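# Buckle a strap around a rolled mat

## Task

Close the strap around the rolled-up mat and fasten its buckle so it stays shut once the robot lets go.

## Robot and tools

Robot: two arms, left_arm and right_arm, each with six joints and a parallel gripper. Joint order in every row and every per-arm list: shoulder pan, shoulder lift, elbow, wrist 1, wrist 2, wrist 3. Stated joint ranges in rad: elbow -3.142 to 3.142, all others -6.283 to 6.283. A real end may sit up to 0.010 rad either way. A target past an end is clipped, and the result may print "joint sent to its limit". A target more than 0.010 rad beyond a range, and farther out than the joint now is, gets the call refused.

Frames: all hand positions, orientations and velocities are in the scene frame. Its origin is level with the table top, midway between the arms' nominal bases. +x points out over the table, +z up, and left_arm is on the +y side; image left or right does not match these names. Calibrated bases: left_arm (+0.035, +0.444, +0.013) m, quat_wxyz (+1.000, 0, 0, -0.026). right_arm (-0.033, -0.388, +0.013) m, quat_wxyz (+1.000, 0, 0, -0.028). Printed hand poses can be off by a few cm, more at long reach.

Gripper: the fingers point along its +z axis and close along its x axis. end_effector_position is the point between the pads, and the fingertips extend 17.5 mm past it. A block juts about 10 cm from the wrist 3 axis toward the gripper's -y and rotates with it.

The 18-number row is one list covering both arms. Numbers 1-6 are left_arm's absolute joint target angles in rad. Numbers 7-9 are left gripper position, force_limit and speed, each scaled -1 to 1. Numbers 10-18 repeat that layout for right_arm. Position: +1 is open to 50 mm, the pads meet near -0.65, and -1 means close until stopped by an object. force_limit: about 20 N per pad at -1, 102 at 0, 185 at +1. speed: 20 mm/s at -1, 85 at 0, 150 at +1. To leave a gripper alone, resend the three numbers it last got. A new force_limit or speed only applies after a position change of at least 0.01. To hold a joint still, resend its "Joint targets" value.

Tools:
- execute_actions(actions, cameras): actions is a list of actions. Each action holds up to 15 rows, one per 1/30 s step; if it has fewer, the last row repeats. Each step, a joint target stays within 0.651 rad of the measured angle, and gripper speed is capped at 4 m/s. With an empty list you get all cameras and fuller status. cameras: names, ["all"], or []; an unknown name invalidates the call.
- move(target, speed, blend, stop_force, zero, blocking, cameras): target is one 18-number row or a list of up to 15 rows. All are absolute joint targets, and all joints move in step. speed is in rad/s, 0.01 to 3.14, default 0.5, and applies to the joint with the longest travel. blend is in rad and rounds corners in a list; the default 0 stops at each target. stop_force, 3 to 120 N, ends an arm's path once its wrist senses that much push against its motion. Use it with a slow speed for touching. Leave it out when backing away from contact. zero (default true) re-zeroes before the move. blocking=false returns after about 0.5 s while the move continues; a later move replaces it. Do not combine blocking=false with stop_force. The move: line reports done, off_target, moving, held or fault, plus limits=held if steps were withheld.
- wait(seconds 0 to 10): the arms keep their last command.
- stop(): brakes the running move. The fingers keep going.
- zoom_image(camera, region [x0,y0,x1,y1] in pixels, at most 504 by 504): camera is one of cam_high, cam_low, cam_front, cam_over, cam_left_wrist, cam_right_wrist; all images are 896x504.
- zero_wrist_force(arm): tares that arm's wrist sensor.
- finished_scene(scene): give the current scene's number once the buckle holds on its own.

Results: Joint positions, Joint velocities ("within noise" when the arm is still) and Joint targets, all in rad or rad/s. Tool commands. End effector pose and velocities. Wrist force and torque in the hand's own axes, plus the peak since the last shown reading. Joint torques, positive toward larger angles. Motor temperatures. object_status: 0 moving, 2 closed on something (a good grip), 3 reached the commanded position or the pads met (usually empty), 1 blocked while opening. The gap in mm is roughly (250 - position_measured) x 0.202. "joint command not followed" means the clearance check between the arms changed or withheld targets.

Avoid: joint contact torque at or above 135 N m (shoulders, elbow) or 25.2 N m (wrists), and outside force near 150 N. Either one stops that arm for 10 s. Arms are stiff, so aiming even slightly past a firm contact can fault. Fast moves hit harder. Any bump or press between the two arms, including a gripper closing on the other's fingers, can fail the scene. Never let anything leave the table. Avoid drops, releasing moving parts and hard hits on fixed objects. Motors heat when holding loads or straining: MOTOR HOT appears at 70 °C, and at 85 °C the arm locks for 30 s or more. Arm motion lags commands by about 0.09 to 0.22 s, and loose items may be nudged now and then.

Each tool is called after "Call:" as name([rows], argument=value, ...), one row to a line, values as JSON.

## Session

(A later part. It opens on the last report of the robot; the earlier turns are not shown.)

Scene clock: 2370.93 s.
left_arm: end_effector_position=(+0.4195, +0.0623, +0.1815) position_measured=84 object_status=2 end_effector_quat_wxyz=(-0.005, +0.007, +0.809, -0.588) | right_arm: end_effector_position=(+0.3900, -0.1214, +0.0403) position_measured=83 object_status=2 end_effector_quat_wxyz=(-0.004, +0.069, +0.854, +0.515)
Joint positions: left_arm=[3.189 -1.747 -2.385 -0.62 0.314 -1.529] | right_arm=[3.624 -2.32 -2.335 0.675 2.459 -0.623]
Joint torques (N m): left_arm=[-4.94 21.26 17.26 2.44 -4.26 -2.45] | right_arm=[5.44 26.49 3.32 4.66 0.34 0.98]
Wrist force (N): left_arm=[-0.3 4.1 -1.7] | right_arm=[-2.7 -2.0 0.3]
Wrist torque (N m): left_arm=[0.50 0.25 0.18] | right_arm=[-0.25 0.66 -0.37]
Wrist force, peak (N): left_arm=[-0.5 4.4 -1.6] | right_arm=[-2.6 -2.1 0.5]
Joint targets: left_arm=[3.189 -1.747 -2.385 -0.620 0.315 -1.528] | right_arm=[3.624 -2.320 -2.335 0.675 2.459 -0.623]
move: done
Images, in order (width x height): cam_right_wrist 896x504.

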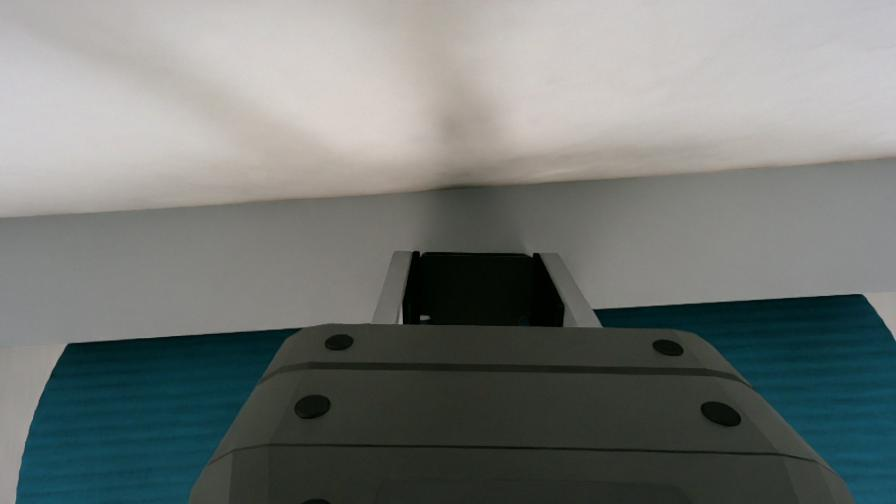

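Call:
move([
  [3.1892,-1.7470,-2.3853,-0.6202,0.3145,-1.5285,-1,-0.4,-1,3.6960,-1.8639,-2.3794,-0.0273,2.1313,-0.8437,-0.98,-1,-1],
  [3.1892,-1.7470,-2.3853,-0.6202,0.3145,-1.5285,-1,-0.4,-1,3.6302,-1.7017,-2.3450,-0.2628,2.1582,-0.9152,-0.98,-1,-1],
  [3.1892,-1.7470,-2.3853,-0.6202,0.3145,-1.5285,-1,-0.4,-1,3.6393,-1.5889,-2.2846,-0.4304,2.1546,-0.9052,-0.98,-1,-1],
], speed=0.15, blend=[0.03,0.03,0], stop_force=12, cameras=["cam_front","cam_right_wrist"])

Call:
zoom_image(camera="cam_front", region=[440, 150, 660, 350])

Scene clock: 2393.93 s.
left_arm: end_effector_position=(+0.4195, +0.0623, +0.1815) position_measured=84 object_status=2 end_effector_quat_wxyz=(-0.005, +0.007, +0.809, -0.588) | right_arm: end_effector_position=(+0.3938, -0.1756, +0.1792) position_measured=83 object_status=2 end_effector_quat_wxyz=(+0.017, +0.047, +0.938, +0.342)
Joint positions: left_arm=[3.189 -1.747 -2.385 -0.62 0.314 -1.529] | right_arm=[3.639 -1.589 -2.285 -0.43 2.155 -0.905]
Joint torques (N m): left_arm=[-4.61 21.42 16.4 2.38 -4.02 -2.29] | right_arm=[-8.22 11.13 11.03 2.65 0.92 -0.84]
Wrist force (N): left_arm=[-0.4 4.2 -1.6] | right_arm=[-1.0 -0.8 2.7]
Wrist torque (N m): left_arm=[0.52 0.25 0.17] | right_arm=[-0.09 0.34 -0.29]
Wrist force, peak (N): left_arm=[-0.4 4.5 -1.6] | right_arm=[-2.7 -2.2 0.4]
Joint targets: left_arm=[3.189 -1.747 -2.385 -0.620 0.315 -1.528] | right_arm=[3.639 -1.589 -2.285 -0.430 2.155 -0.905]
move: done
Images, in order (width x height): cam_front 896x504, cam_right_wrist 896x504.

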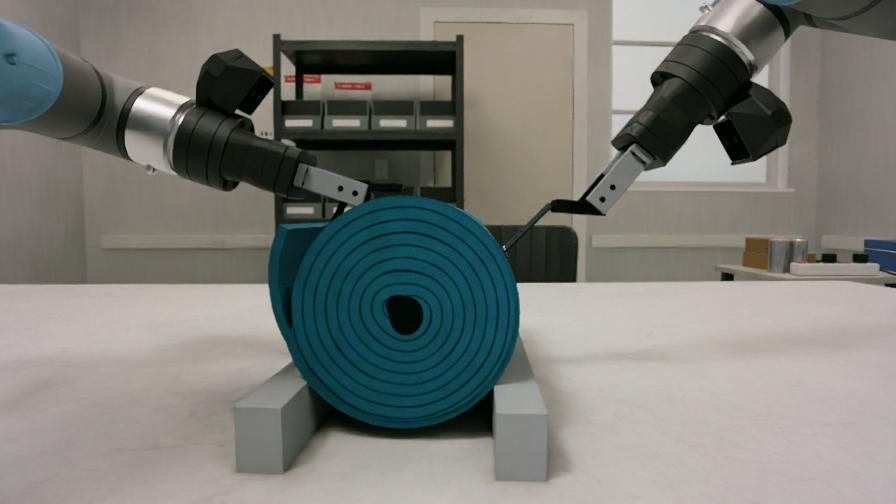

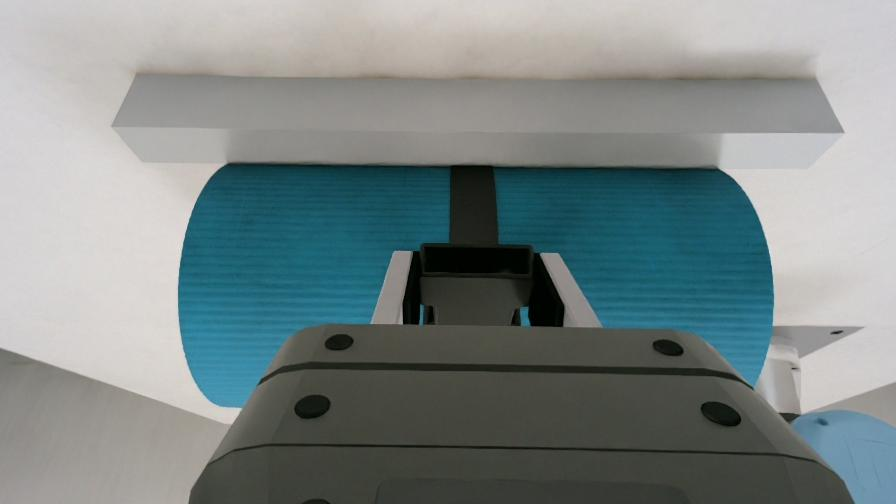

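Scaled by 2.291.

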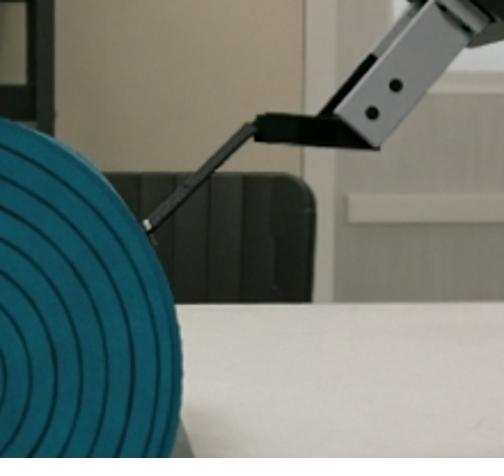

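Call:
move([
  [3.1892,-1.7470,-2.3853,-0.6202,0.3145,-1.5285,-1,-0.4,-1,3.7151,-1.5379,-2.1965,-0.5255,2.1230,-0.8234,-0.98,-1,-1],
  [3.1892,-1.7470,-2.3853,-0.6202,0.3145,-1.5285,-1,-0.4,-1,3.8084,-1.5625,-2.1331,-0.5156,2.0801,-0.7273,-0.98,-1,-1],
], speed=0.12, blend=[0.03,0], stop_force=13, cameras=["cam_front","cam_right_wrist"])

Call:
zoom_image(camera="cam_front", region=[400, 80, 600, 280])

Scene clock: 2402.73 s.
left_arm: end_effector_position=(+0.4195, +0.0623, +0.1815) position_measured=84 object_status=2 end_effector_quat_wxyz=(-0.005, +0.007, +0.809, -0.588) | right_arm: end_effector_position=(+0.4018, -0.0920, +0.2434) position_measured=83 object_status=2 end_effector_quat_wxyz=(+0.017, +0.047, +0.938, +0.342)
Joint positions: left_arm=[3.189 -1.747 -2.385 -0.62 0.314 -1.529] | right_arm=[3.808 -1.563 -2.133 -0.516 2.08 -0.727]
Joint torques (N m): left_arm=[-4.16 21.06 16.43 2.64 -4.16 -2.17] | right_arm=[-6.76 33.31 14.01 3.2 3.94 0.45]
Wrist force (N): left_arm=[-0.3 4.2 -1.5] | right_arm=[-1.2 -4.4 2.3]
Wrist torque (N m): left_arm=[0.50 0.24 0.17] | right_arm=[-0.20 0.33 -0.19]
Wrist force, peak (N): left_arm=[-0.5 4.4 -1.4] | right_arm=[-1.3 -4.6 2.4]
Joint targets: left_arm=[3.189 -1.747 -2.385 -0.620 0.315 -1.528] | right_arm=[3.808 -1.562 -2.133 -0.516 2.080 -0.727]
move: done
Images, in order (width x height): cam_front 896x504, cam_right_wrist 896x504.

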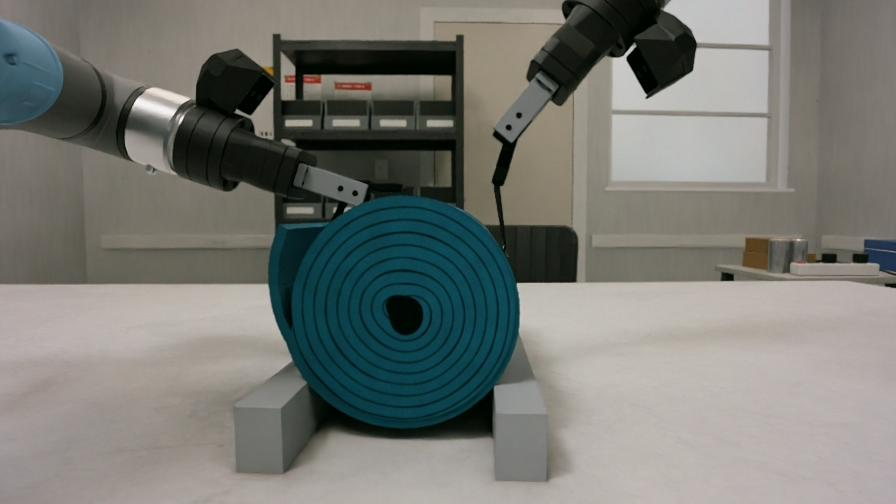

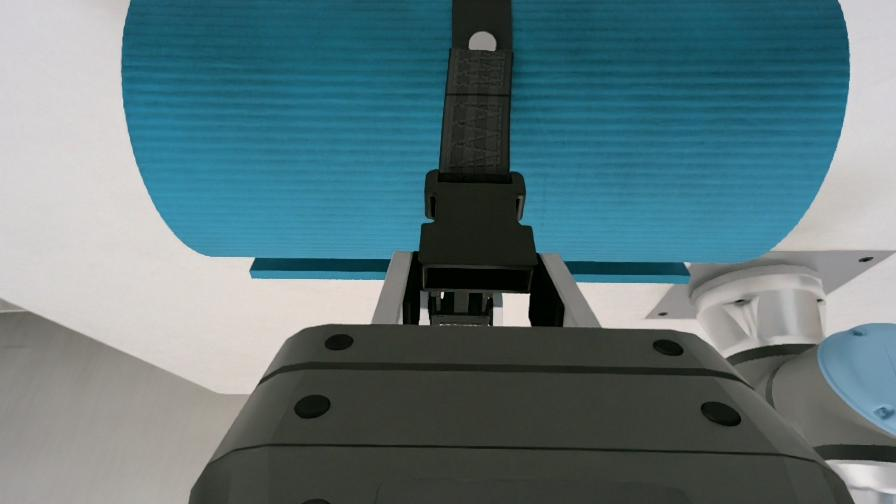

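Scaled by 2.520.

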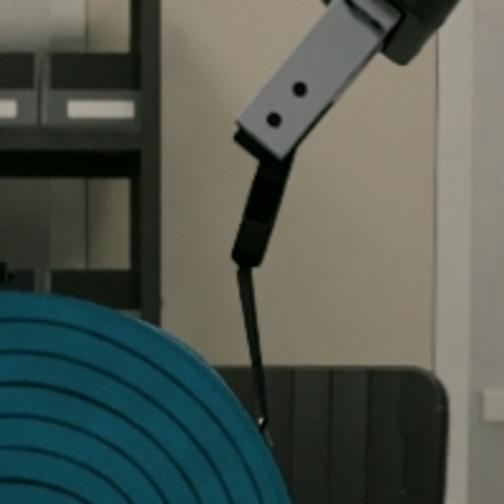

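Call:
move([
  [3.1892,-1.7470,-2.3853,-0.6202,0.3145,-1.5285,-1,-0.4,-1,3.8939,-1.6381,-2.0915,-0.4422,2.0376,-0.6434,-0.98,-1,-1],
  [3.1892,-1.7470,-2.3853,-0.6202,0.3145,-1.5285,-1,-0.4,-1,3.9294,-1.7080,-2.0908,-0.3581,2.0191,-0.6098,-0.98,-1,-1],
], speed=0.12, blend=[0.03,0], stop_force=13, cameras=["cam_front","cam_right_wrist"])

Call:
zoom_image(camera="cam_front", region=[340, 100, 560, 300])

Scene clock: 2410.93 s.
left_arm: end_effector_position=(+0.4195, +0.0623, +0.1815) position_measured=84 object_status=2 end_effector_quat_wxyz=(-0.005, +0.007, +0.809, -0.588) | right_arm: end_effector_position=(+0.4098, -0.0184, +0.2108) position_measured=83 object_status=2 end_effector_quat_wxyz=(+0.017, +0.047, +0.938, +0.342)
Joint positions: left_arm=[3.189 -1.747 -2.385 -0.62 0.314 -1.529] | right_arm=[3.929 -1.708 -2.091 -0.358 2.019 -0.61]
Joint torques (N m): left_arm=[-3.36 22.3 15.3 2.75 -3.9 -2.1] | right_arm=[-7.2 35.76 26.02 4.97 3.46 -0.89]
Wrist force (N): left_arm=[-0.4 4.0 -1.5] | right_arm=[-1.7 -1.3 -1.0]
Wrist torque (N m): left_arm=[0.49 0.25 0.18] | right_arm=[-0.21 0.35 -0.27]
Wrist force, peak (N): left_arm=[-0.6 4.3 -1.6] | right_arm=[-1.2 -5.4 1.5]
Joint targets: left_arm=[3.189 -1.747 -2.385 -0.620 0.315 -1.528] | right_arm=[3.929 -1.708 -2.091 -0.358 2.019 -0.610]
move: done
Images, in order (width x height): cam_front 896x504, cam_right_wrist 896x504.

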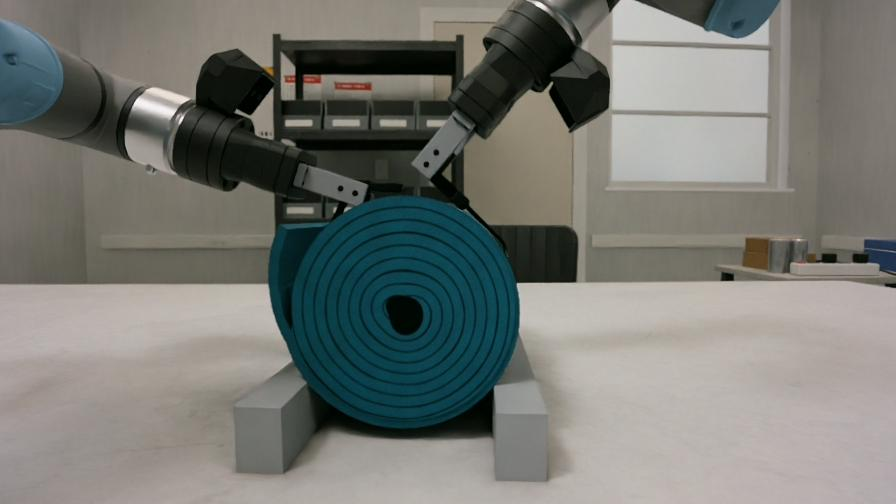

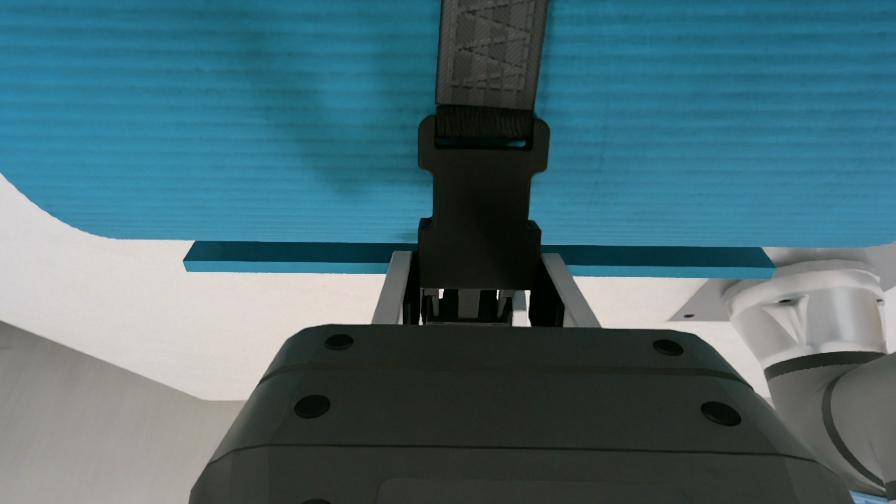

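Scaled by 2.291.

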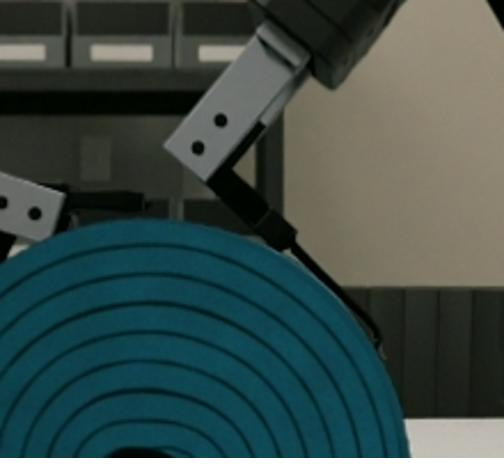

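Call:
move([
  [3.1892,-1.7470,-2.3853,-0.6202,0.3145,-1.5285,-1,-0.4,-1,3.8939,-1.6381,-2.0915,-0.4422,2.0376,-0.6434,-0.98,-1,-1],
  [3.1892,-1.7470,-2.3853,-0.6202,0.3145,-1.5285,-1,-0.4,-1,3.8084,-1.5625,-2.1331,-0.5156,2.0801,-0.7273,-0.98,-1,-1],
  [3.1892,-1.7470,-2.3853,-0.6202,0.3145,-1.5285,-1,-0.4,-1,3.7151,-1.5379,-2.1965,-0.5255,2.1230,-0.8234,-0.98,-1,-1],
  [3.1892,-1.7470,-2.3853,-0.6202,0.3145,-1.5285,-1,-0.4,-1,3.6393,-1.5889,-2.2846,-0.4304,2.1546,-0.9052,-0.98,-1,-1],
  [3.1892,-1.7470,-2.3853,-0.6202,0.3145,-1.5285,-1,-0.4,-1,3.6302,-1.7017,-2.3450,-0.2628,2.1582,-0.9152,-0.98,-1,-1],
  [3.1892,-1.7470,-2.3853,-0.6202,0.3145,-1.5285,-1,-0.4,-1,3.6960,-1.8639,-2.3794,-0.0273,2.1313,-0.8437,-0.98,-1,-1],
], speed=0.2, blend=[0.03,0.03,0.03,0.03,0.03,0], stop_force=14, cameras=["cam_front"])

Call:
zoom_image(camera="cam_front", region=[440, 190, 640, 390])

Scene clock: 2434.57 s.
left_arm: end_effector_position=(+0.4195, +0.0623, +0.1815) position_measured=84 object_status=2 end_effector_quat_wxyz=(-0.005, +0.007, +0.809, -0.588) | right_arm: end_effector_position=(+0.3898, -0.1527, +0.0765) position_measured=83 object_status=2 end_effector_quat_wxyz=(+0.017, +0.047, +0.938, +0.342)
Joint positions: left_arm=[3.189 -1.747 -2.385 -0.62 0.314 -1.529] | right_arm=[3.696 -1.864 -2.379 -0.027 2.131 -0.844]
Joint torques (N m): left_arm=[-2.44 21.47 14.86 2.89 -3.89 -1.92] | right_arm=[-7.16 34.36 19.79 4.63 3.44 -1.37]
Wrist force (N): left_arm=[-0.2 3.9 -1.8] | right_arm=[-2.1 0.5 -1.5]
Wrist torque (N m): left_arm=[0.48 0.23 0.17] | right_arm=[-0.27 0.34 -0.25]
Wrist force, peak (N): left_arm=[-0.4 4.5 -1.6] | right_arm=[-1.5 -4.9 1.9]
Joint targets: left_arm=[3.189 -1.747 -2.385 -0.620 0.315 -1.528] | right_arm=[3.696 -1.864 -2.379 -0.027 2.131 -0.844]
move: done
Images, in order (width x height): cam_front 896x504.

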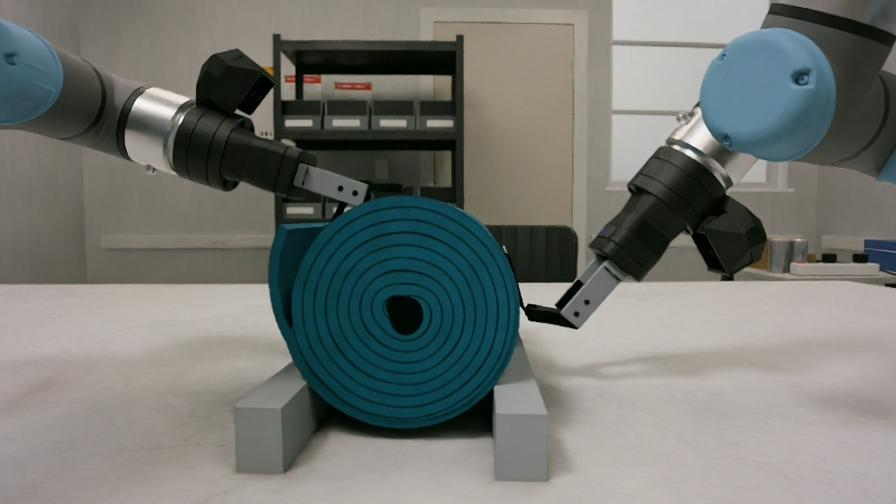

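Scaled by 2.520.

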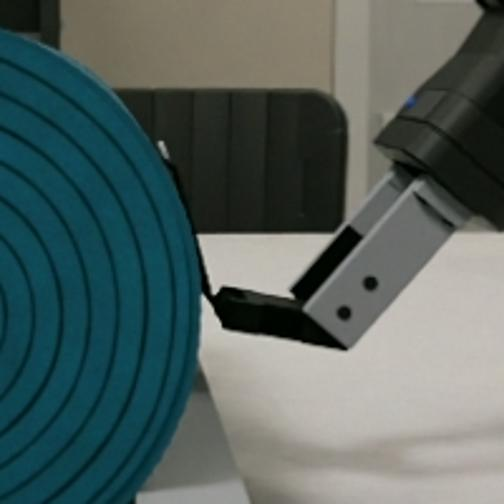

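Call:
move([
  [3.2267,-1.8075,-2.3996,-0.7845,0.1820,-1.2877,-1,-0.4,-1,3.6302,-1.7017,-2.3450,-0.2628,2.1582,-0.9152,-0.98,-1,-1],
  [3.2267,-1.8075,-2.3996,-0.7845,0.1820,-1.2877,-1,-0.4,-1,3.6393,-1.5889,-2.2846,-0.4304,2.1546,-0.9052,-0.98,-1,-1],
  [3.2267,-1.8075,-2.3996,-0.7845,0.1820,-1.2877,-1,-0.4,-1,3.7151,-1.5379,-2.1965,-0.5255,2.1230,-0.8234,-0.98,-1,-1],
  [3.2267,-1.8075,-2.3996,-0.7845,0.1820,-1.2877,-1,-0.4,-1,3.8084,-1.5625,-2.1331,-0.5156,2.0801,-0.7273,-0.98,-1,-1],
  [3.2267,-1.8075,-2.3996,-0.7845,0.1820,-1.2877,-1,-0.4,-1,3.8084,-1.5455,-2.1141,-0.5516,2.0801,-0.7273,-0.98,-1,-1],
], speed=[0.2,0.2,0.2,0.2,0.03], blend=[0.03,0.03,0.03,0.01,0], stop_force=14, cameras=["cam_front"])

Call:
zoom_image(camera="cam_front", region=[400, 80, 600, 280])

Scene clock: 2455.03 s.
left_arm: end_effector_position=(+0.4204, +0.0681, +0.1726) position_measured=84 object_status=2 end_effector_quat_wxyz=(-0.006, +0.006, +0.766, -0.643) | right_arm: end_effector_position=(+0.4018, -0.0920, +0.2554) position_measured=83 object_status=2 end_effector_quat_wxyz=(+0.017, +0.047, +0.938, +0.342)
Joint positions: left_arm=[3.227 -1.808 -2.4 -0.784 0.182 -1.288] | right_arm=[3.808 -1.545 -2.114 -0.552 2.08 -0.727]
Joint torques (N m): left_arm=[-5.56 32.12 16.07 5.38 -2.14 -2.4] | right_arm=[5.03 11.97 13.39 5.4 2.33 1.01]
Wrist force (N): left_arm=[-0.4 4.6 -1.9] | right_arm=[-1.8 -2.6 1.4]
Wrist torque (N m): left_arm=[0.52 0.30 0.21] | right_arm=[-0.26 0.36 -0.20]
Wrist force, peak (N): left_arm=[-0.2 4.9 -1.6] | right_arm=[-1.4 -7.0 5.5]
Joint targets: left_arm=[3.227 -1.808 -2.400 -0.784 0.182 -1.288] | right_arm=[3.808 -1.546 -2.114 -0.552 2.080 -0.727]
move: done
Images, in order (width x height): cam_front 896x504.

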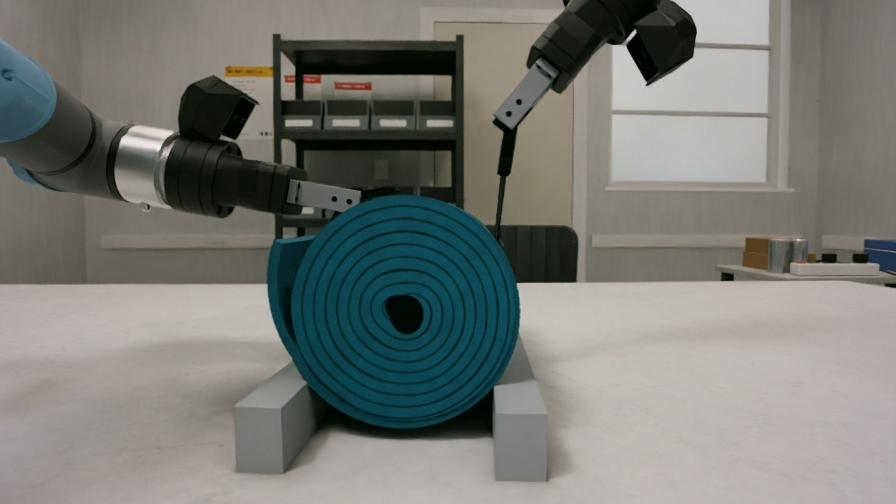

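Scaled by 2.520.

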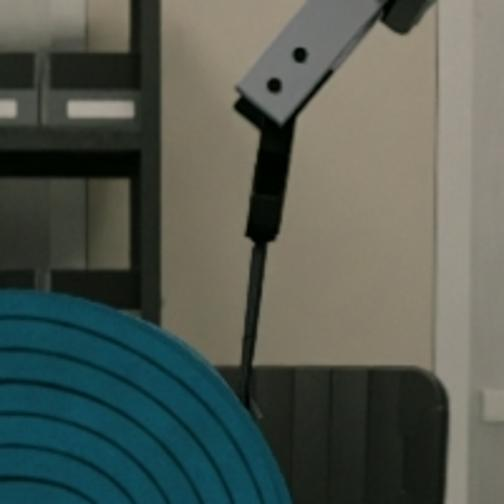

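Call:
move([
  [3.2267,-1.8075,-2.3996,-0.7845,0.1820,-1.2877,-1,-0.4,-1,3.8084,-1.5298,-2.0943,-0.5871,2.0801,-0.7273,-0.98,-1,-1],
], speed=0.03, stop_force=12, cameras=["cam_front"])

Call:
zoom_image(camera="cam_front", region=[400, 80, 600, 280])

Scene clock: 2462.30 s.
left_arm: end_effector_position=(+0.4204, +0.0681, +0.1726) position_measured=84 object_status=2 end_effector_quat_wxyz=(-0.006, +0.006, +0.766, -0.643) | right_arm: end_effector_position=(+0.4018, -0.0920, +0.2674) position_measured=83 object_status=2 end_effector_quat_wxyz=(+0.017, +0.047, +0.938, +0.342)
Joint positions: left_arm=[3.227 -1.808 -2.4 -0.784 0.182 -1.288] | right_arm=[3.808 -1.53 -2.094 -0.587 2.08 -0.727]
Joint torques (N m): left_arm=[-6.04 32.38 17.18 5.33 -4.01 -2.21] | right_arm=[5.18 13.58 16.4 6.24 -1.06 0.99]
Wrist force (N): left_arm=[-0.1 7.1 -1.7] | right_arm=[-1.4 -5.2 4.8]
Wrist torque (N m): left_arm=[0.54 0.29 0.21] | right_arm=[-0.33 0.36 -0.18]
Wrist force, peak (N): left_arm=[-0.1 7.5 -1.5] | right_arm=[-1.2 -7.4 6.9]
Joint targets: left_arm=[3.227 -1.808 -2.400 -0.784 0.182 -1.288] | right_arm=[3.808 -1.530 -2.094 -0.587 2.080 -0.727]
move: done
Images, in order (width x height): cam_front 896x504.

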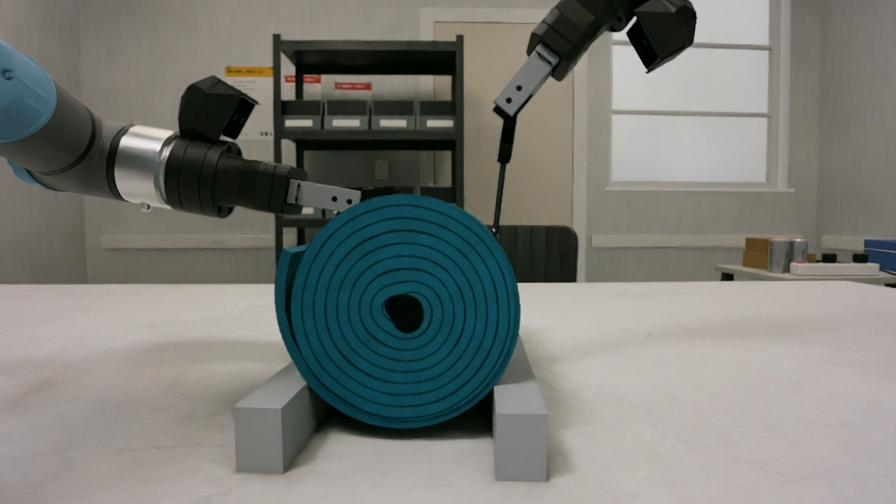

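Scaled by 2.520.

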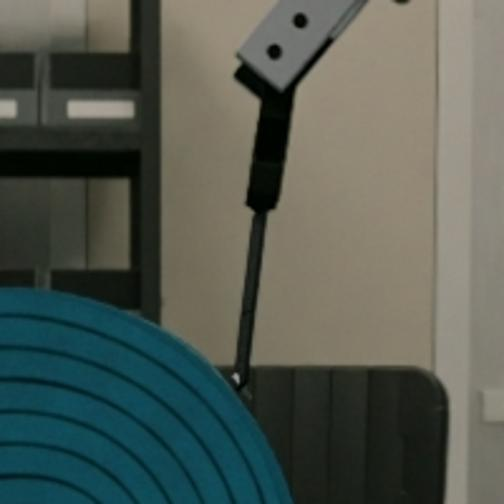

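Call:
move([
  [3.2499,-1.7777,-2.3876,-0.9432,0.1897,-1.1689,-1,-0.4,-1,3.8084,-1.5298,-2.0943,-0.5871,2.0801,-0.7273,-0.98,-1,-1],
  [3.2499,-1.7777,-2.3876,-0.9432,0.1897,-1.1689,-1,-0.4,-1,3.7151,-1.5379,-2.1965,-0.5255,2.1230,-0.8234,-0.98,-1,-1],
  [3.2499,-1.7777,-2.3876,-0.9432,0.1897,-1.1689,-1,-0.4,-1,3.6393,-1.5889,-2.2846,-0.4304,2.1546,-0.9052,-0.98,-1,-1],
  [3.2499,-1.7777,-2.3876,-0.9432,0.1897,-1.1689,-1,-0.4,-1,3.6302,-1.7017,-2.3450,-0.2628,2.1582,-0.9152,-0.98,-1,-1],
  [3.2499,-1.7777,-2.3876,-0.9432,0.1897,-1.1689,-1,-0.4,-1,3.6960,-1.8639,-2.3794,-0.0273,2.1313,-0.8437,-0.98,-1,-1],
], speed=0.2, blend=[0.01,0.03,0.03,0.03,0], stop_force=14, cameras=["cam_front"])

Call:
zoom_image(camera="cam_front", region=[440, 190, 640, 390])

Scene clock: 2480.20 s.
left_arm: end_effector_position=(+0.4210, +0.0770, +0.1726) position_measured=84 object_status=2 end_effector_quat_wxyz=(-0.006, +0.006, +0.766, -0.643) | right_arm: end_effector_position=(+0.3898, -0.1527, +0.0765) position_measured=83 object_status=2 end_effector_quat_wxyz=(+0.017, +0.047, +0.938, +0.342)
Joint positions: left_arm=[3.25 -1.778 -2.388 -0.943 0.19 -1.169] | right_arm=[3.696 -1.864 -2.379 -0.027 2.131 -0.844]
Joint torques (N m): left_arm=[-7.53 17.23 6.92 1.39 -4.62 -2.5] | right_arm=[-7.95 33.77 19.32 4.19 2.94 -1.36]
Wrist force (N): left_arm=[0.0 6.8 -1.3] | right_arm=[-2.1 3.1 -1.9]
Wrist torque (N m): left_arm=[0.55 0.27 0.25] | right_arm=[-0.25 0.35 -0.25]
Wrist force, peak (N): left_arm=[0.0 7.5 -1.6] | right_arm=[-1.2 -5.6 5.2]
Joint targets: left_arm=[3.250 -1.778 -2.388 -0.943 0.190 -1.169] | right_arm=[3.696 -1.864 -2.379 -0.027 2.131 -0.844]
move: done
Images, in order (width x height): cam_front 896x504.

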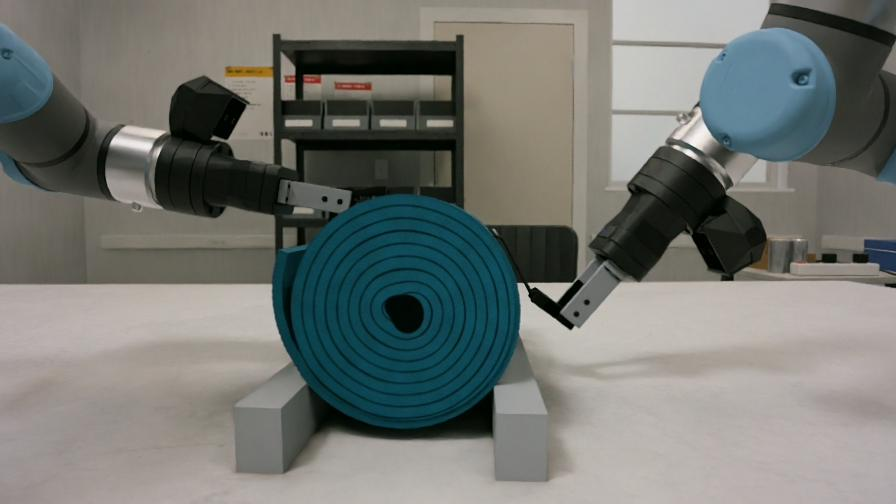

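Scaled by 2.520.

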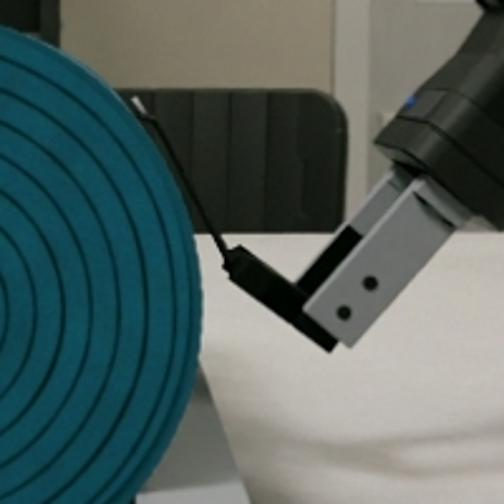

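Call:
move([
  [3.2499,-1.7777,-2.3876,-0.9432,0.1897,-1.1689,-1,-0.4,-1,3.6960,-1.8639,-2.3794,-0.0273,2.1313,-0.8437,0.9,-1,-1],
])

Call:
move([
  [3.2499,-1.7777,-2.3876,-0.9432,0.1897,-1.1689,-1,-0.4,-1,3.5475,-2.2363,-2.3767,0.5584,2.5080,-0.7188,0.9,-1,-1],
], speed=0.25, stop_force=20, cameras=["cam_front","cam_right_wrist"])

Call:
zoom_image(camera="cam_front", region=[440, 210, 640, 410])

Scene clock: 2488.60 s.
left_arm: end_effector_position=(+0.4210, +0.0770, +0.1726) position_measured=84 object_status=2 end_effector_quat_wxyz=(-0.006, +0.006, +0.766, -0.643) | right_arm: end_effector_position=(+0.3898, -0.1527, +0.0765) position_measured=18 object_status=0 end_effector_quat_wxyz=(+0.017, +0.047, +0.938, +0.342)
Joint positions: left_arm=[3.25 -1.778 -2.388 -0.943 0.19 -1.169] | right_arm=[3.696 -1.864 -2.379 -0.027 2.131 -0.844]
Joint torques (N m): left_arm=[-8.11 16.83 7.99 1.37 -4.53 -2.36] | right_arm=[-5.16 33.9 19.48 4.17 3 -1.07]
Wrist force (N): left_arm=[-0.1 6.7 -1.4] | right_arm=[-1.8 -1.5 -0.1]
Wrist torque (N m): left_arm=[0.54 0.29 0.25] | right_arm=[-0.23 0.36 -0.28]
Wrist force, peak (N): left_arm=[-0.3 7.2 -1.3] | right_arm=[-2.4 3.2 -1.8]
Joint targets: left_arm=[3.250 -1.778 -2.388 -0.943 0.190 -1.169] | right_arm=[3.696 -1.864 -2.379 -0.027 2.131 -0.844]
move: done

Scene clock: 2491.97 s.
left_arm: end_effector_position=(+0.4210, +0.0770, +0.1726) position_measured=84 object_status=2 end_effector_quat_wxyz=(-0.006, +0.006, +0.766, -0.643) | right_arm: end_effector_position=(+0.3862, -0.1546, +0.0588) position_measured=18 object_status=3 end_effector_quat_wxyz=(-0.004, +0.069, +0.854, +0.515)
Joint positions: left_arm=[3.25 -1.778 -2.388 -0.943 0.19 -1.169] | right_arm=[3.547 -2.236 -2.377 0.558 2.508 -0.719]
Joint torques (N m): left_arm=[-8.11 17.49 7.05 1.48 -4.66 -2.53] | right_arm=[5.9 42.45 9.82 4.76 -0.24 -0.88]
Wrist force (N): left_arm=[-0.1 6.9 -1.2] | right_arm=[-2.3 -2.1 0.6]
Wrist torque (N m): left_arm=[0.52 0.30 0.25] | right_arm=[-0.25 0.59 -0.47]
Wrist force, peak (N): left_arm=[-0.1 7.3 -1.3] | right_arm=[-2.3 -2.9 0.5]
Joint targets: left_arm=[3.250 -1.778 -2.388 -0.943 0.190 -1.169] | right_arm=[3.548 -2.236 -2.377 0.558 2.508 -0.719]
move: done
Images, in order (width x height): cam_front 896x504, cam_right_wrist 896x504.

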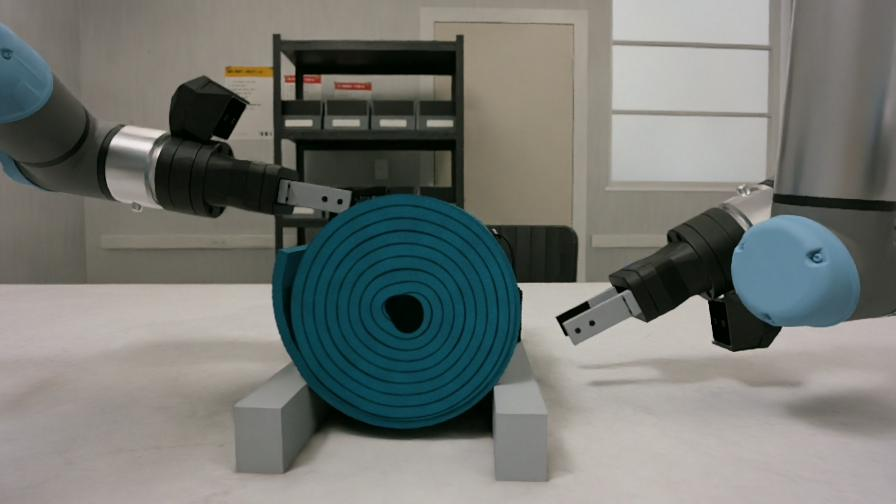

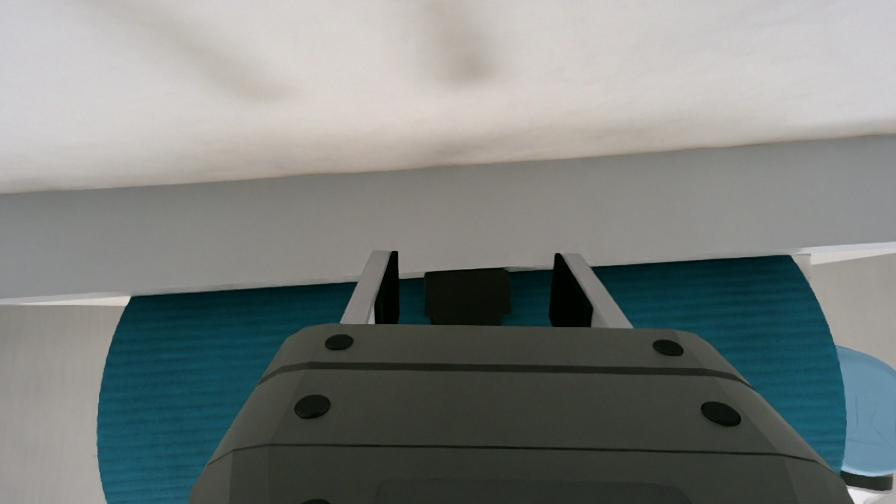

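Scaled by 2.520.

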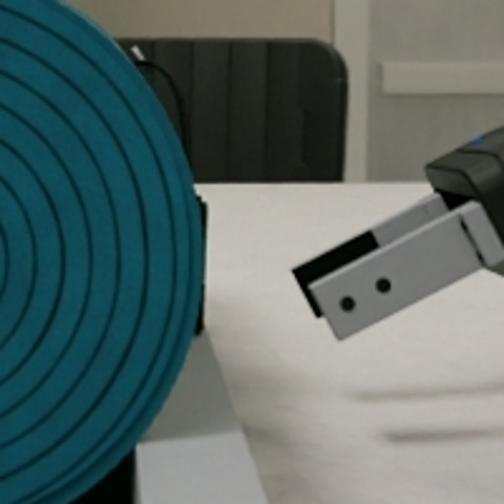

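Call:
move([
  [3.2499,-1.7777,-2.3876,-0.9432,0.1897,-1.1689,-1,-0.4,-1,3.5712,-2.2020,-2.3760,0.5483,2.4932,-0.6876,0.9,-1,-1],
], speed=0.2)

Call:
move([
  [3.2499,-1.7777,-2.3876,-0.9432,0.1897,-1.1689,-1,-0.4,-1,3.6773,-2.2424,-2.3324,0.6421,2.4223,-0.5626,0.9,-1,-1],
], speed=0.025, stop_force=4, cameras=["cam_front","cam_right_wrist"])

Call:
zoom_image(camera="cam_front", region=[440, 210, 640, 410])

Call:
zoom_image(camera="cam_right_wrist", region=[330, 200, 640, 340])

Scene clock: 2541.93 s.
left_arm: end_effector_position=(+0.4210, +0.0770, +0.1726) position_measured=84 object_status=2 end_effector_quat_wxyz=(-0.006, +0.006, +0.766, -0.643) | right_arm: end_effector_position=(+0.3864, -0.1448, +0.0712) position_measured=18 object_status=3 end_effector_quat_wxyz=(-0.004, +0.069, +0.854, +0.515)
Joint positions: left_arm=[3.25 -1.778 -2.388 -0.943 0.19 -1.169] | right_arm=[3.571 -2.202 -2.376 0.548 2.493 -0.687]
Joint torques (N m): left_arm=[-8.33 16.48 7.58 1.47 -4.7 -2.51] | right_arm=[-6.13 21.34 12.11 4.5 2.82 -1.04]
Wrist force (N): left_arm=[-0.1 7.0 -1.3] | right_arm=[-2.3 -2.0 0.6]
Wrist torque (N m): left_arm=[0.55 0.31 0.25] | right_arm=[-0.24 0.61 -0.47]
Wrist force, peak (N): left_arm=[0.1 7.3 -1.4] | right_arm=[-2.4 -2.7 0.5]
Joint targets: left_arm=[3.250 -1.778 -2.388 -0.943 0.190 -1.169] | right_arm=[3.571 -2.202 -2.376 0.548 2.493 -0.688]
move: done

Scene clock: 2547.20 s.
left_arm: end_effector_position=(+0.4210, +0.0770, +0.1726) position_measured=84 object_status=2 end_effector_quat_wxyz=(-0.006, +0.006, +0.766, -0.643) | right_arm: end_effector_position=(+0.3899, -0.1054, +0.0684) position_measured=18 object_status=3 end_effector_quat_wxyz=(-0.004, +0.069, +0.854, +0.515)
Joint positions: left_arm=[3.25 -1.778 -2.388 -0.943 0.19 -1.169] | right_arm=[3.662 -2.236 -2.339 0.628 2.433 -0.581]
Joint torques (N m): left_arm=[-8.06 17.53 7.09 1.44 -4.47 -2.72] | right_arm=[-5.79 43.79 -4.71 2.94 4.1 -0.5]
Wrist force (N): left_arm=[-0.2 7.1 -1.2] | right_arm=[-2.4 -4.6 -2.5]
Wrist torque (N m): left_arm=[0.54 0.31 0.25] | right_arm=[-0.34 0.68 -0.47]
Wrist force, peak (N): left_arm=[-0.2 7.3 -1.2] | right_arm=[-2.2 -4.7 -7.7]
Joint targets: left_arm=[3.250 -1.778 -2.388 -0.943 0.190 -1.169] | right_arm=[3.662 -2.236 -2.339 0.628 2.433 -0.581]
move: contact (right_arm); right_arm: the wrist 3 is farthest, 0.019 rad from its target
Images, in order (width x height): cam_front 896x504, cam_right_wrist 896x504.

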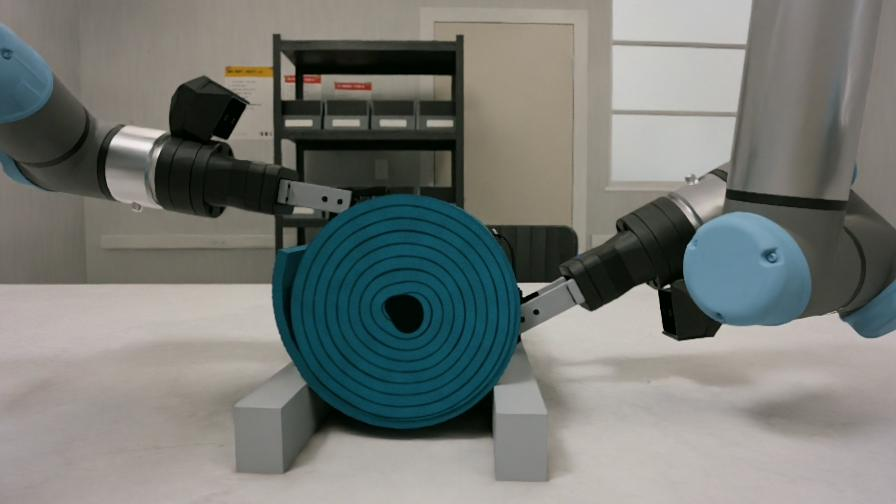

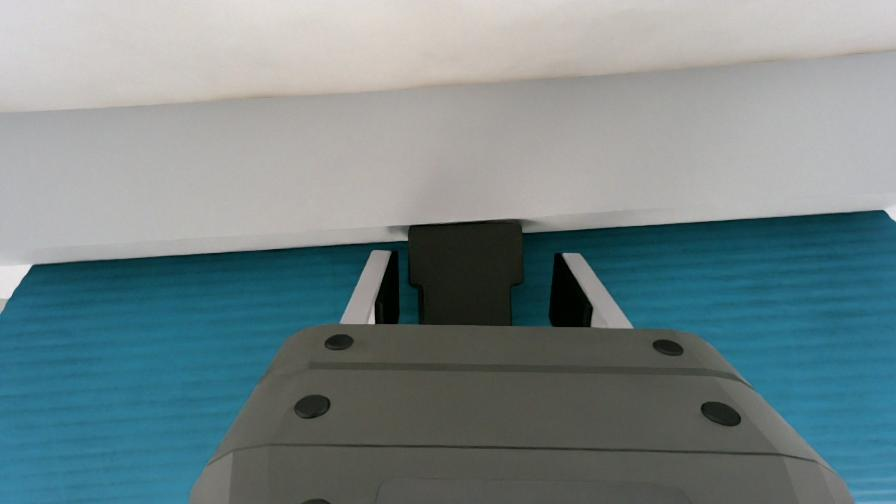

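Scaled by 2.520.

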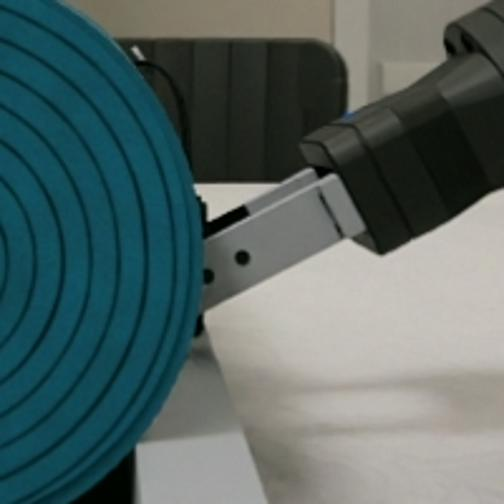

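Scaled by 1.626.

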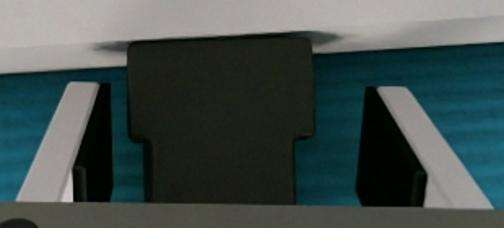

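Call:
move([
  [3.2499,-1.7777,-2.3876,-0.9432,0.1897,-1.1689,-1,-0.4,-1,3.6600,-2.2352,-2.3402,0.6262,2.4342,-0.5832,0.9,-1,-1],
], speed=0.05)

Call:
move([
  [3.2499,-1.7777,-2.3876,-0.9432,0.1897,-1.1689,-1,-0.4,-1,3.6600,-2.2352,-2.3402,0.6262,2.4342,-0.5832,-0.98,-1,-1],
], cameras=["cam_right_wrist"])

Call:
zoom_image(camera="cam_right_wrist", region=[330, 200, 640, 340])

Scene clock: 2557.30 s.
left_arm: end_effector_position=(+0.4210, +0.0770, +0.1726) position_measured=84 object_status=2 end_effector_quat_wxyz=(-0.006, +0.006, +0.766, -0.643) | right_arm: end_effector_position=(+0.3895, -0.1062, +0.0685) position_measured=18 object_status=3 end_effector_quat_wxyz=(-0.004, +0.069, +0.854, +0.515)
Joint positions: left_arm=[3.25 -1.778 -2.388 -0.943 0.19 -1.169] | right_arm=[3.66 -2.235 -2.34 0.626 2.434 -0.583]
Joint torques (N m): left_arm=[-7.28 17.03 7.59 1.44 -4.57 -2.37] | right_arm=[-4.94 42.1 -3.91 2.44 3.57 -0.84]
Wrist force (N): left_arm=[-0.2 6.7 -1.2] | right_arm=[-2.2 -2.3 0.4]
Wrist torque (N m): left_arm=[0.53 0.31 0.25] | right_arm=[-0.30 0.58 -0.38]
Wrist force, peak (N): left_arm=[0.0 7.3 -1.2] | right_arm=[-2.4 -4.9 -2.5]
Joint targets: left_arm=[3.250 -1.778 -2.388 -0.943 0.190 -1.169] | right_arm=[3.660 -2.235 -2.340 0.626 2.434 -0.583]
move: done

Scene clock: 2558.20 s.
left_arm: end_effector_position=(+0.4210, +0.0770, +0.1726) position_measured=84 object_status=2 end_effector_quat_wxyz=(-0.006, +0.006, +0.766, -0.643) | right_arm: end_effector_position=(+0.3895, -0.1062, +0.0685) position_measured=84 object_status=2 end_effector_quat_wxyz=(-0.004, +0.069, +0.854, +0.515)
Joint positions: left_arm=[3.25 -1.778 -2.388 -0.943 0.19 -1.169] | right_arm=[3.66 -2.235 -2.34 0.626 2.434 -0.583]
Joint torques (N m): left_arm=[-7.44 18.28 7.61 1.45 -4.54 -2.52] | right_arm=[1.52 35.89 2.32 4.67 1.67 0.74]
Wrist force (N): left_arm=[-0.2 6.8 -1.3] | right_arm=[-2.6 -2.1 0.4]
Wrist torque (N m): left_arm=[0.55 0.31 0.25] | right_arm=[-0.26 0.64 -0.38]
Wrist force, peak (N): left_arm=[-0.1 7.2 -1.3] | right_arm=[-2.4 -2.4 0.4]
Joint targets: left_arm=[3.250 -1.778 -2.388 -0.943 0.190 -1.169] | right_arm=[3.660 -2.235 -2.340 0.626 2.434 -0.583]
move: done
Images, in order (width x height): cam_right_wrist 896x504.

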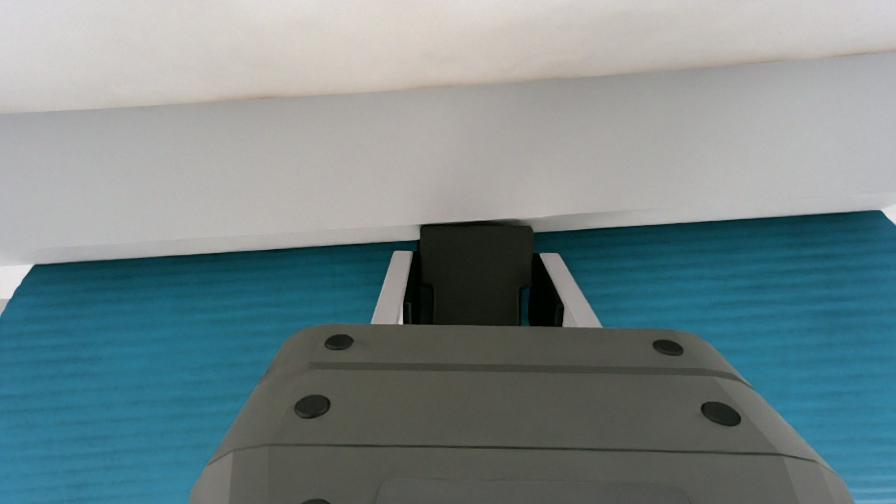

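Scaled by 1.626.

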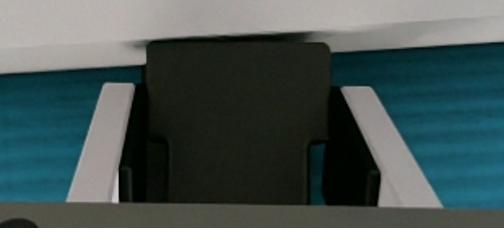

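Call:
move([
  [3.2499,-1.7777,-2.3876,-0.9432,0.1897,-1.1689,-1,-0.4,-1,3.7335,-1.8194,-2.3568,-0.0736,2.1148,-0.8040,-0.98,-1,-1],
  [3.2499,-1.7777,-2.3876,-0.9432,0.1897,-1.1689,-1,-0.4,-1,3.6766,-1.6815,-2.3246,-0.2757,2.1394,-0.8645,-0.98,-1,-1],
  [3.2499,-1.7777,-2.3876,-0.9432,0.1897,-1.1689,-1,-0.4,-1,3.6830,-1.5885,-2.2653,-0.4243,2.1367,-0.8576,-0.98,-1,-1],
  [3.2499,-1.7777,-2.3876,-0.9432,0.1897,-1.1689,-1,-0.4,-1,3.7473,-1.5486,-2.1823,-0.5115,2.1086,-0.7896,-0.98,-1,-1],
], speed=0.13, blend=[0.03,0.03,0.03,0], stop_force=12, cameras=["cam_front","cam_right_wrist"])

Call:
zoom_image(camera="cam_front", region=[420, 100, 620, 300])

Scene clock: 2599.37 s.
left_arm: end_effector_position=(+0.4210, +0.0770, +0.1726) position_measured=84 object_status=2 end_effector_quat_wxyz=(-0.006, +0.006, +0.766, -0.643) | right_arm: end_effector_position=(+0.3988, -0.1240, +0.2289) position_measured=84 object_status=2 end_effector_quat_wxyz=(+0.017, +0.047, +0.938, +0.342)
Joint positions: left_arm=[3.25 -1.778 -2.388 -0.943 0.19 -1.169] | right_arm=[3.747 -1.549 -2.182 -0.511 2.109 -0.79]
Joint torques (N m): left_arm=[-6.59 18.6 7.34 1.51 -4.35 -2.46] | right_arm=[-6.84 10.61 12.86 2.78 3.79 -0.49]
Wrist force (N): left_arm=[0.0 6.7 -1.3] | right_arm=[-1.3 -2.2 1.0]
Wrist torque (N m): left_arm=[0.53 0.28 0.25] | right_arm=[-0.17 0.36 -0.22]
Wrist force, peak (N): left_arm=[0.0 7.4 -1.1] | right_arm=[-0.2 -8.4 -3.6]
Joint targets: left_arm=[3.250 -1.778 -2.388 -0.943 0.190 -1.169] | right_arm=[3.747 -1.549 -2.182 -0.512 2.109 -0.790]
move: done
Images, in order (width x height): cam_front 896x504, cam_right_wrist 896x504.

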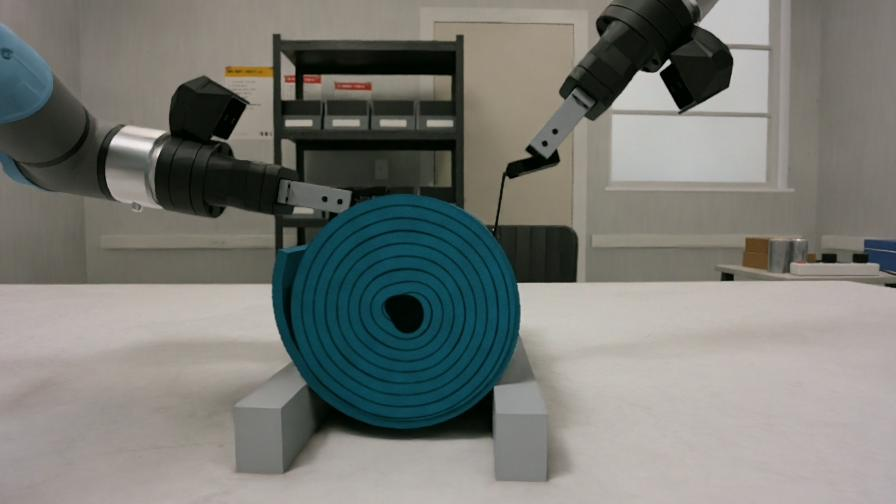

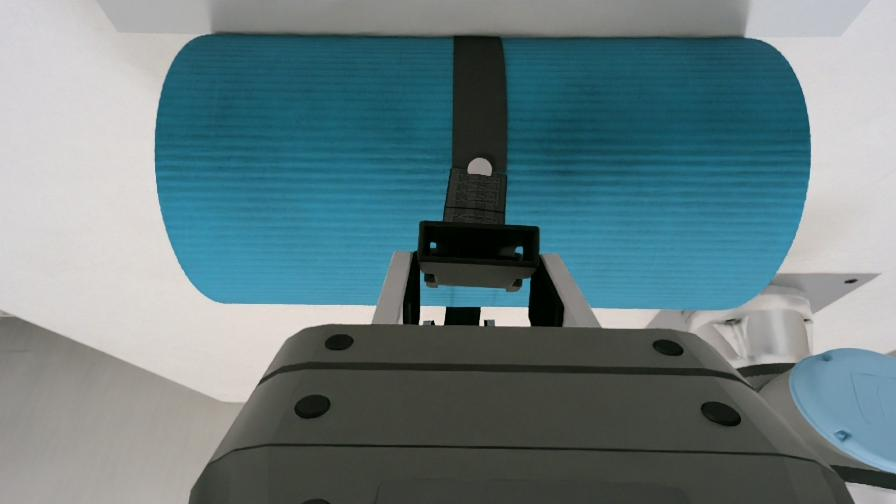

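Scaled by 2.520.

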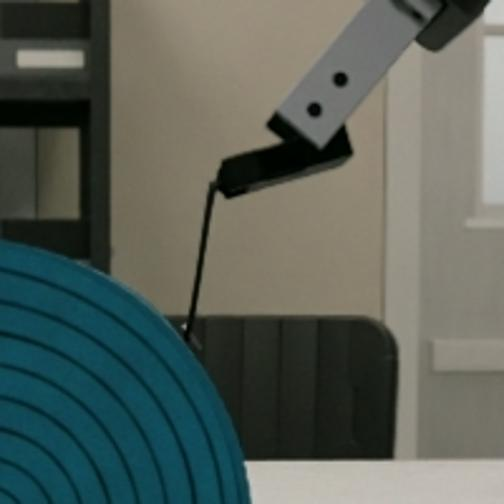

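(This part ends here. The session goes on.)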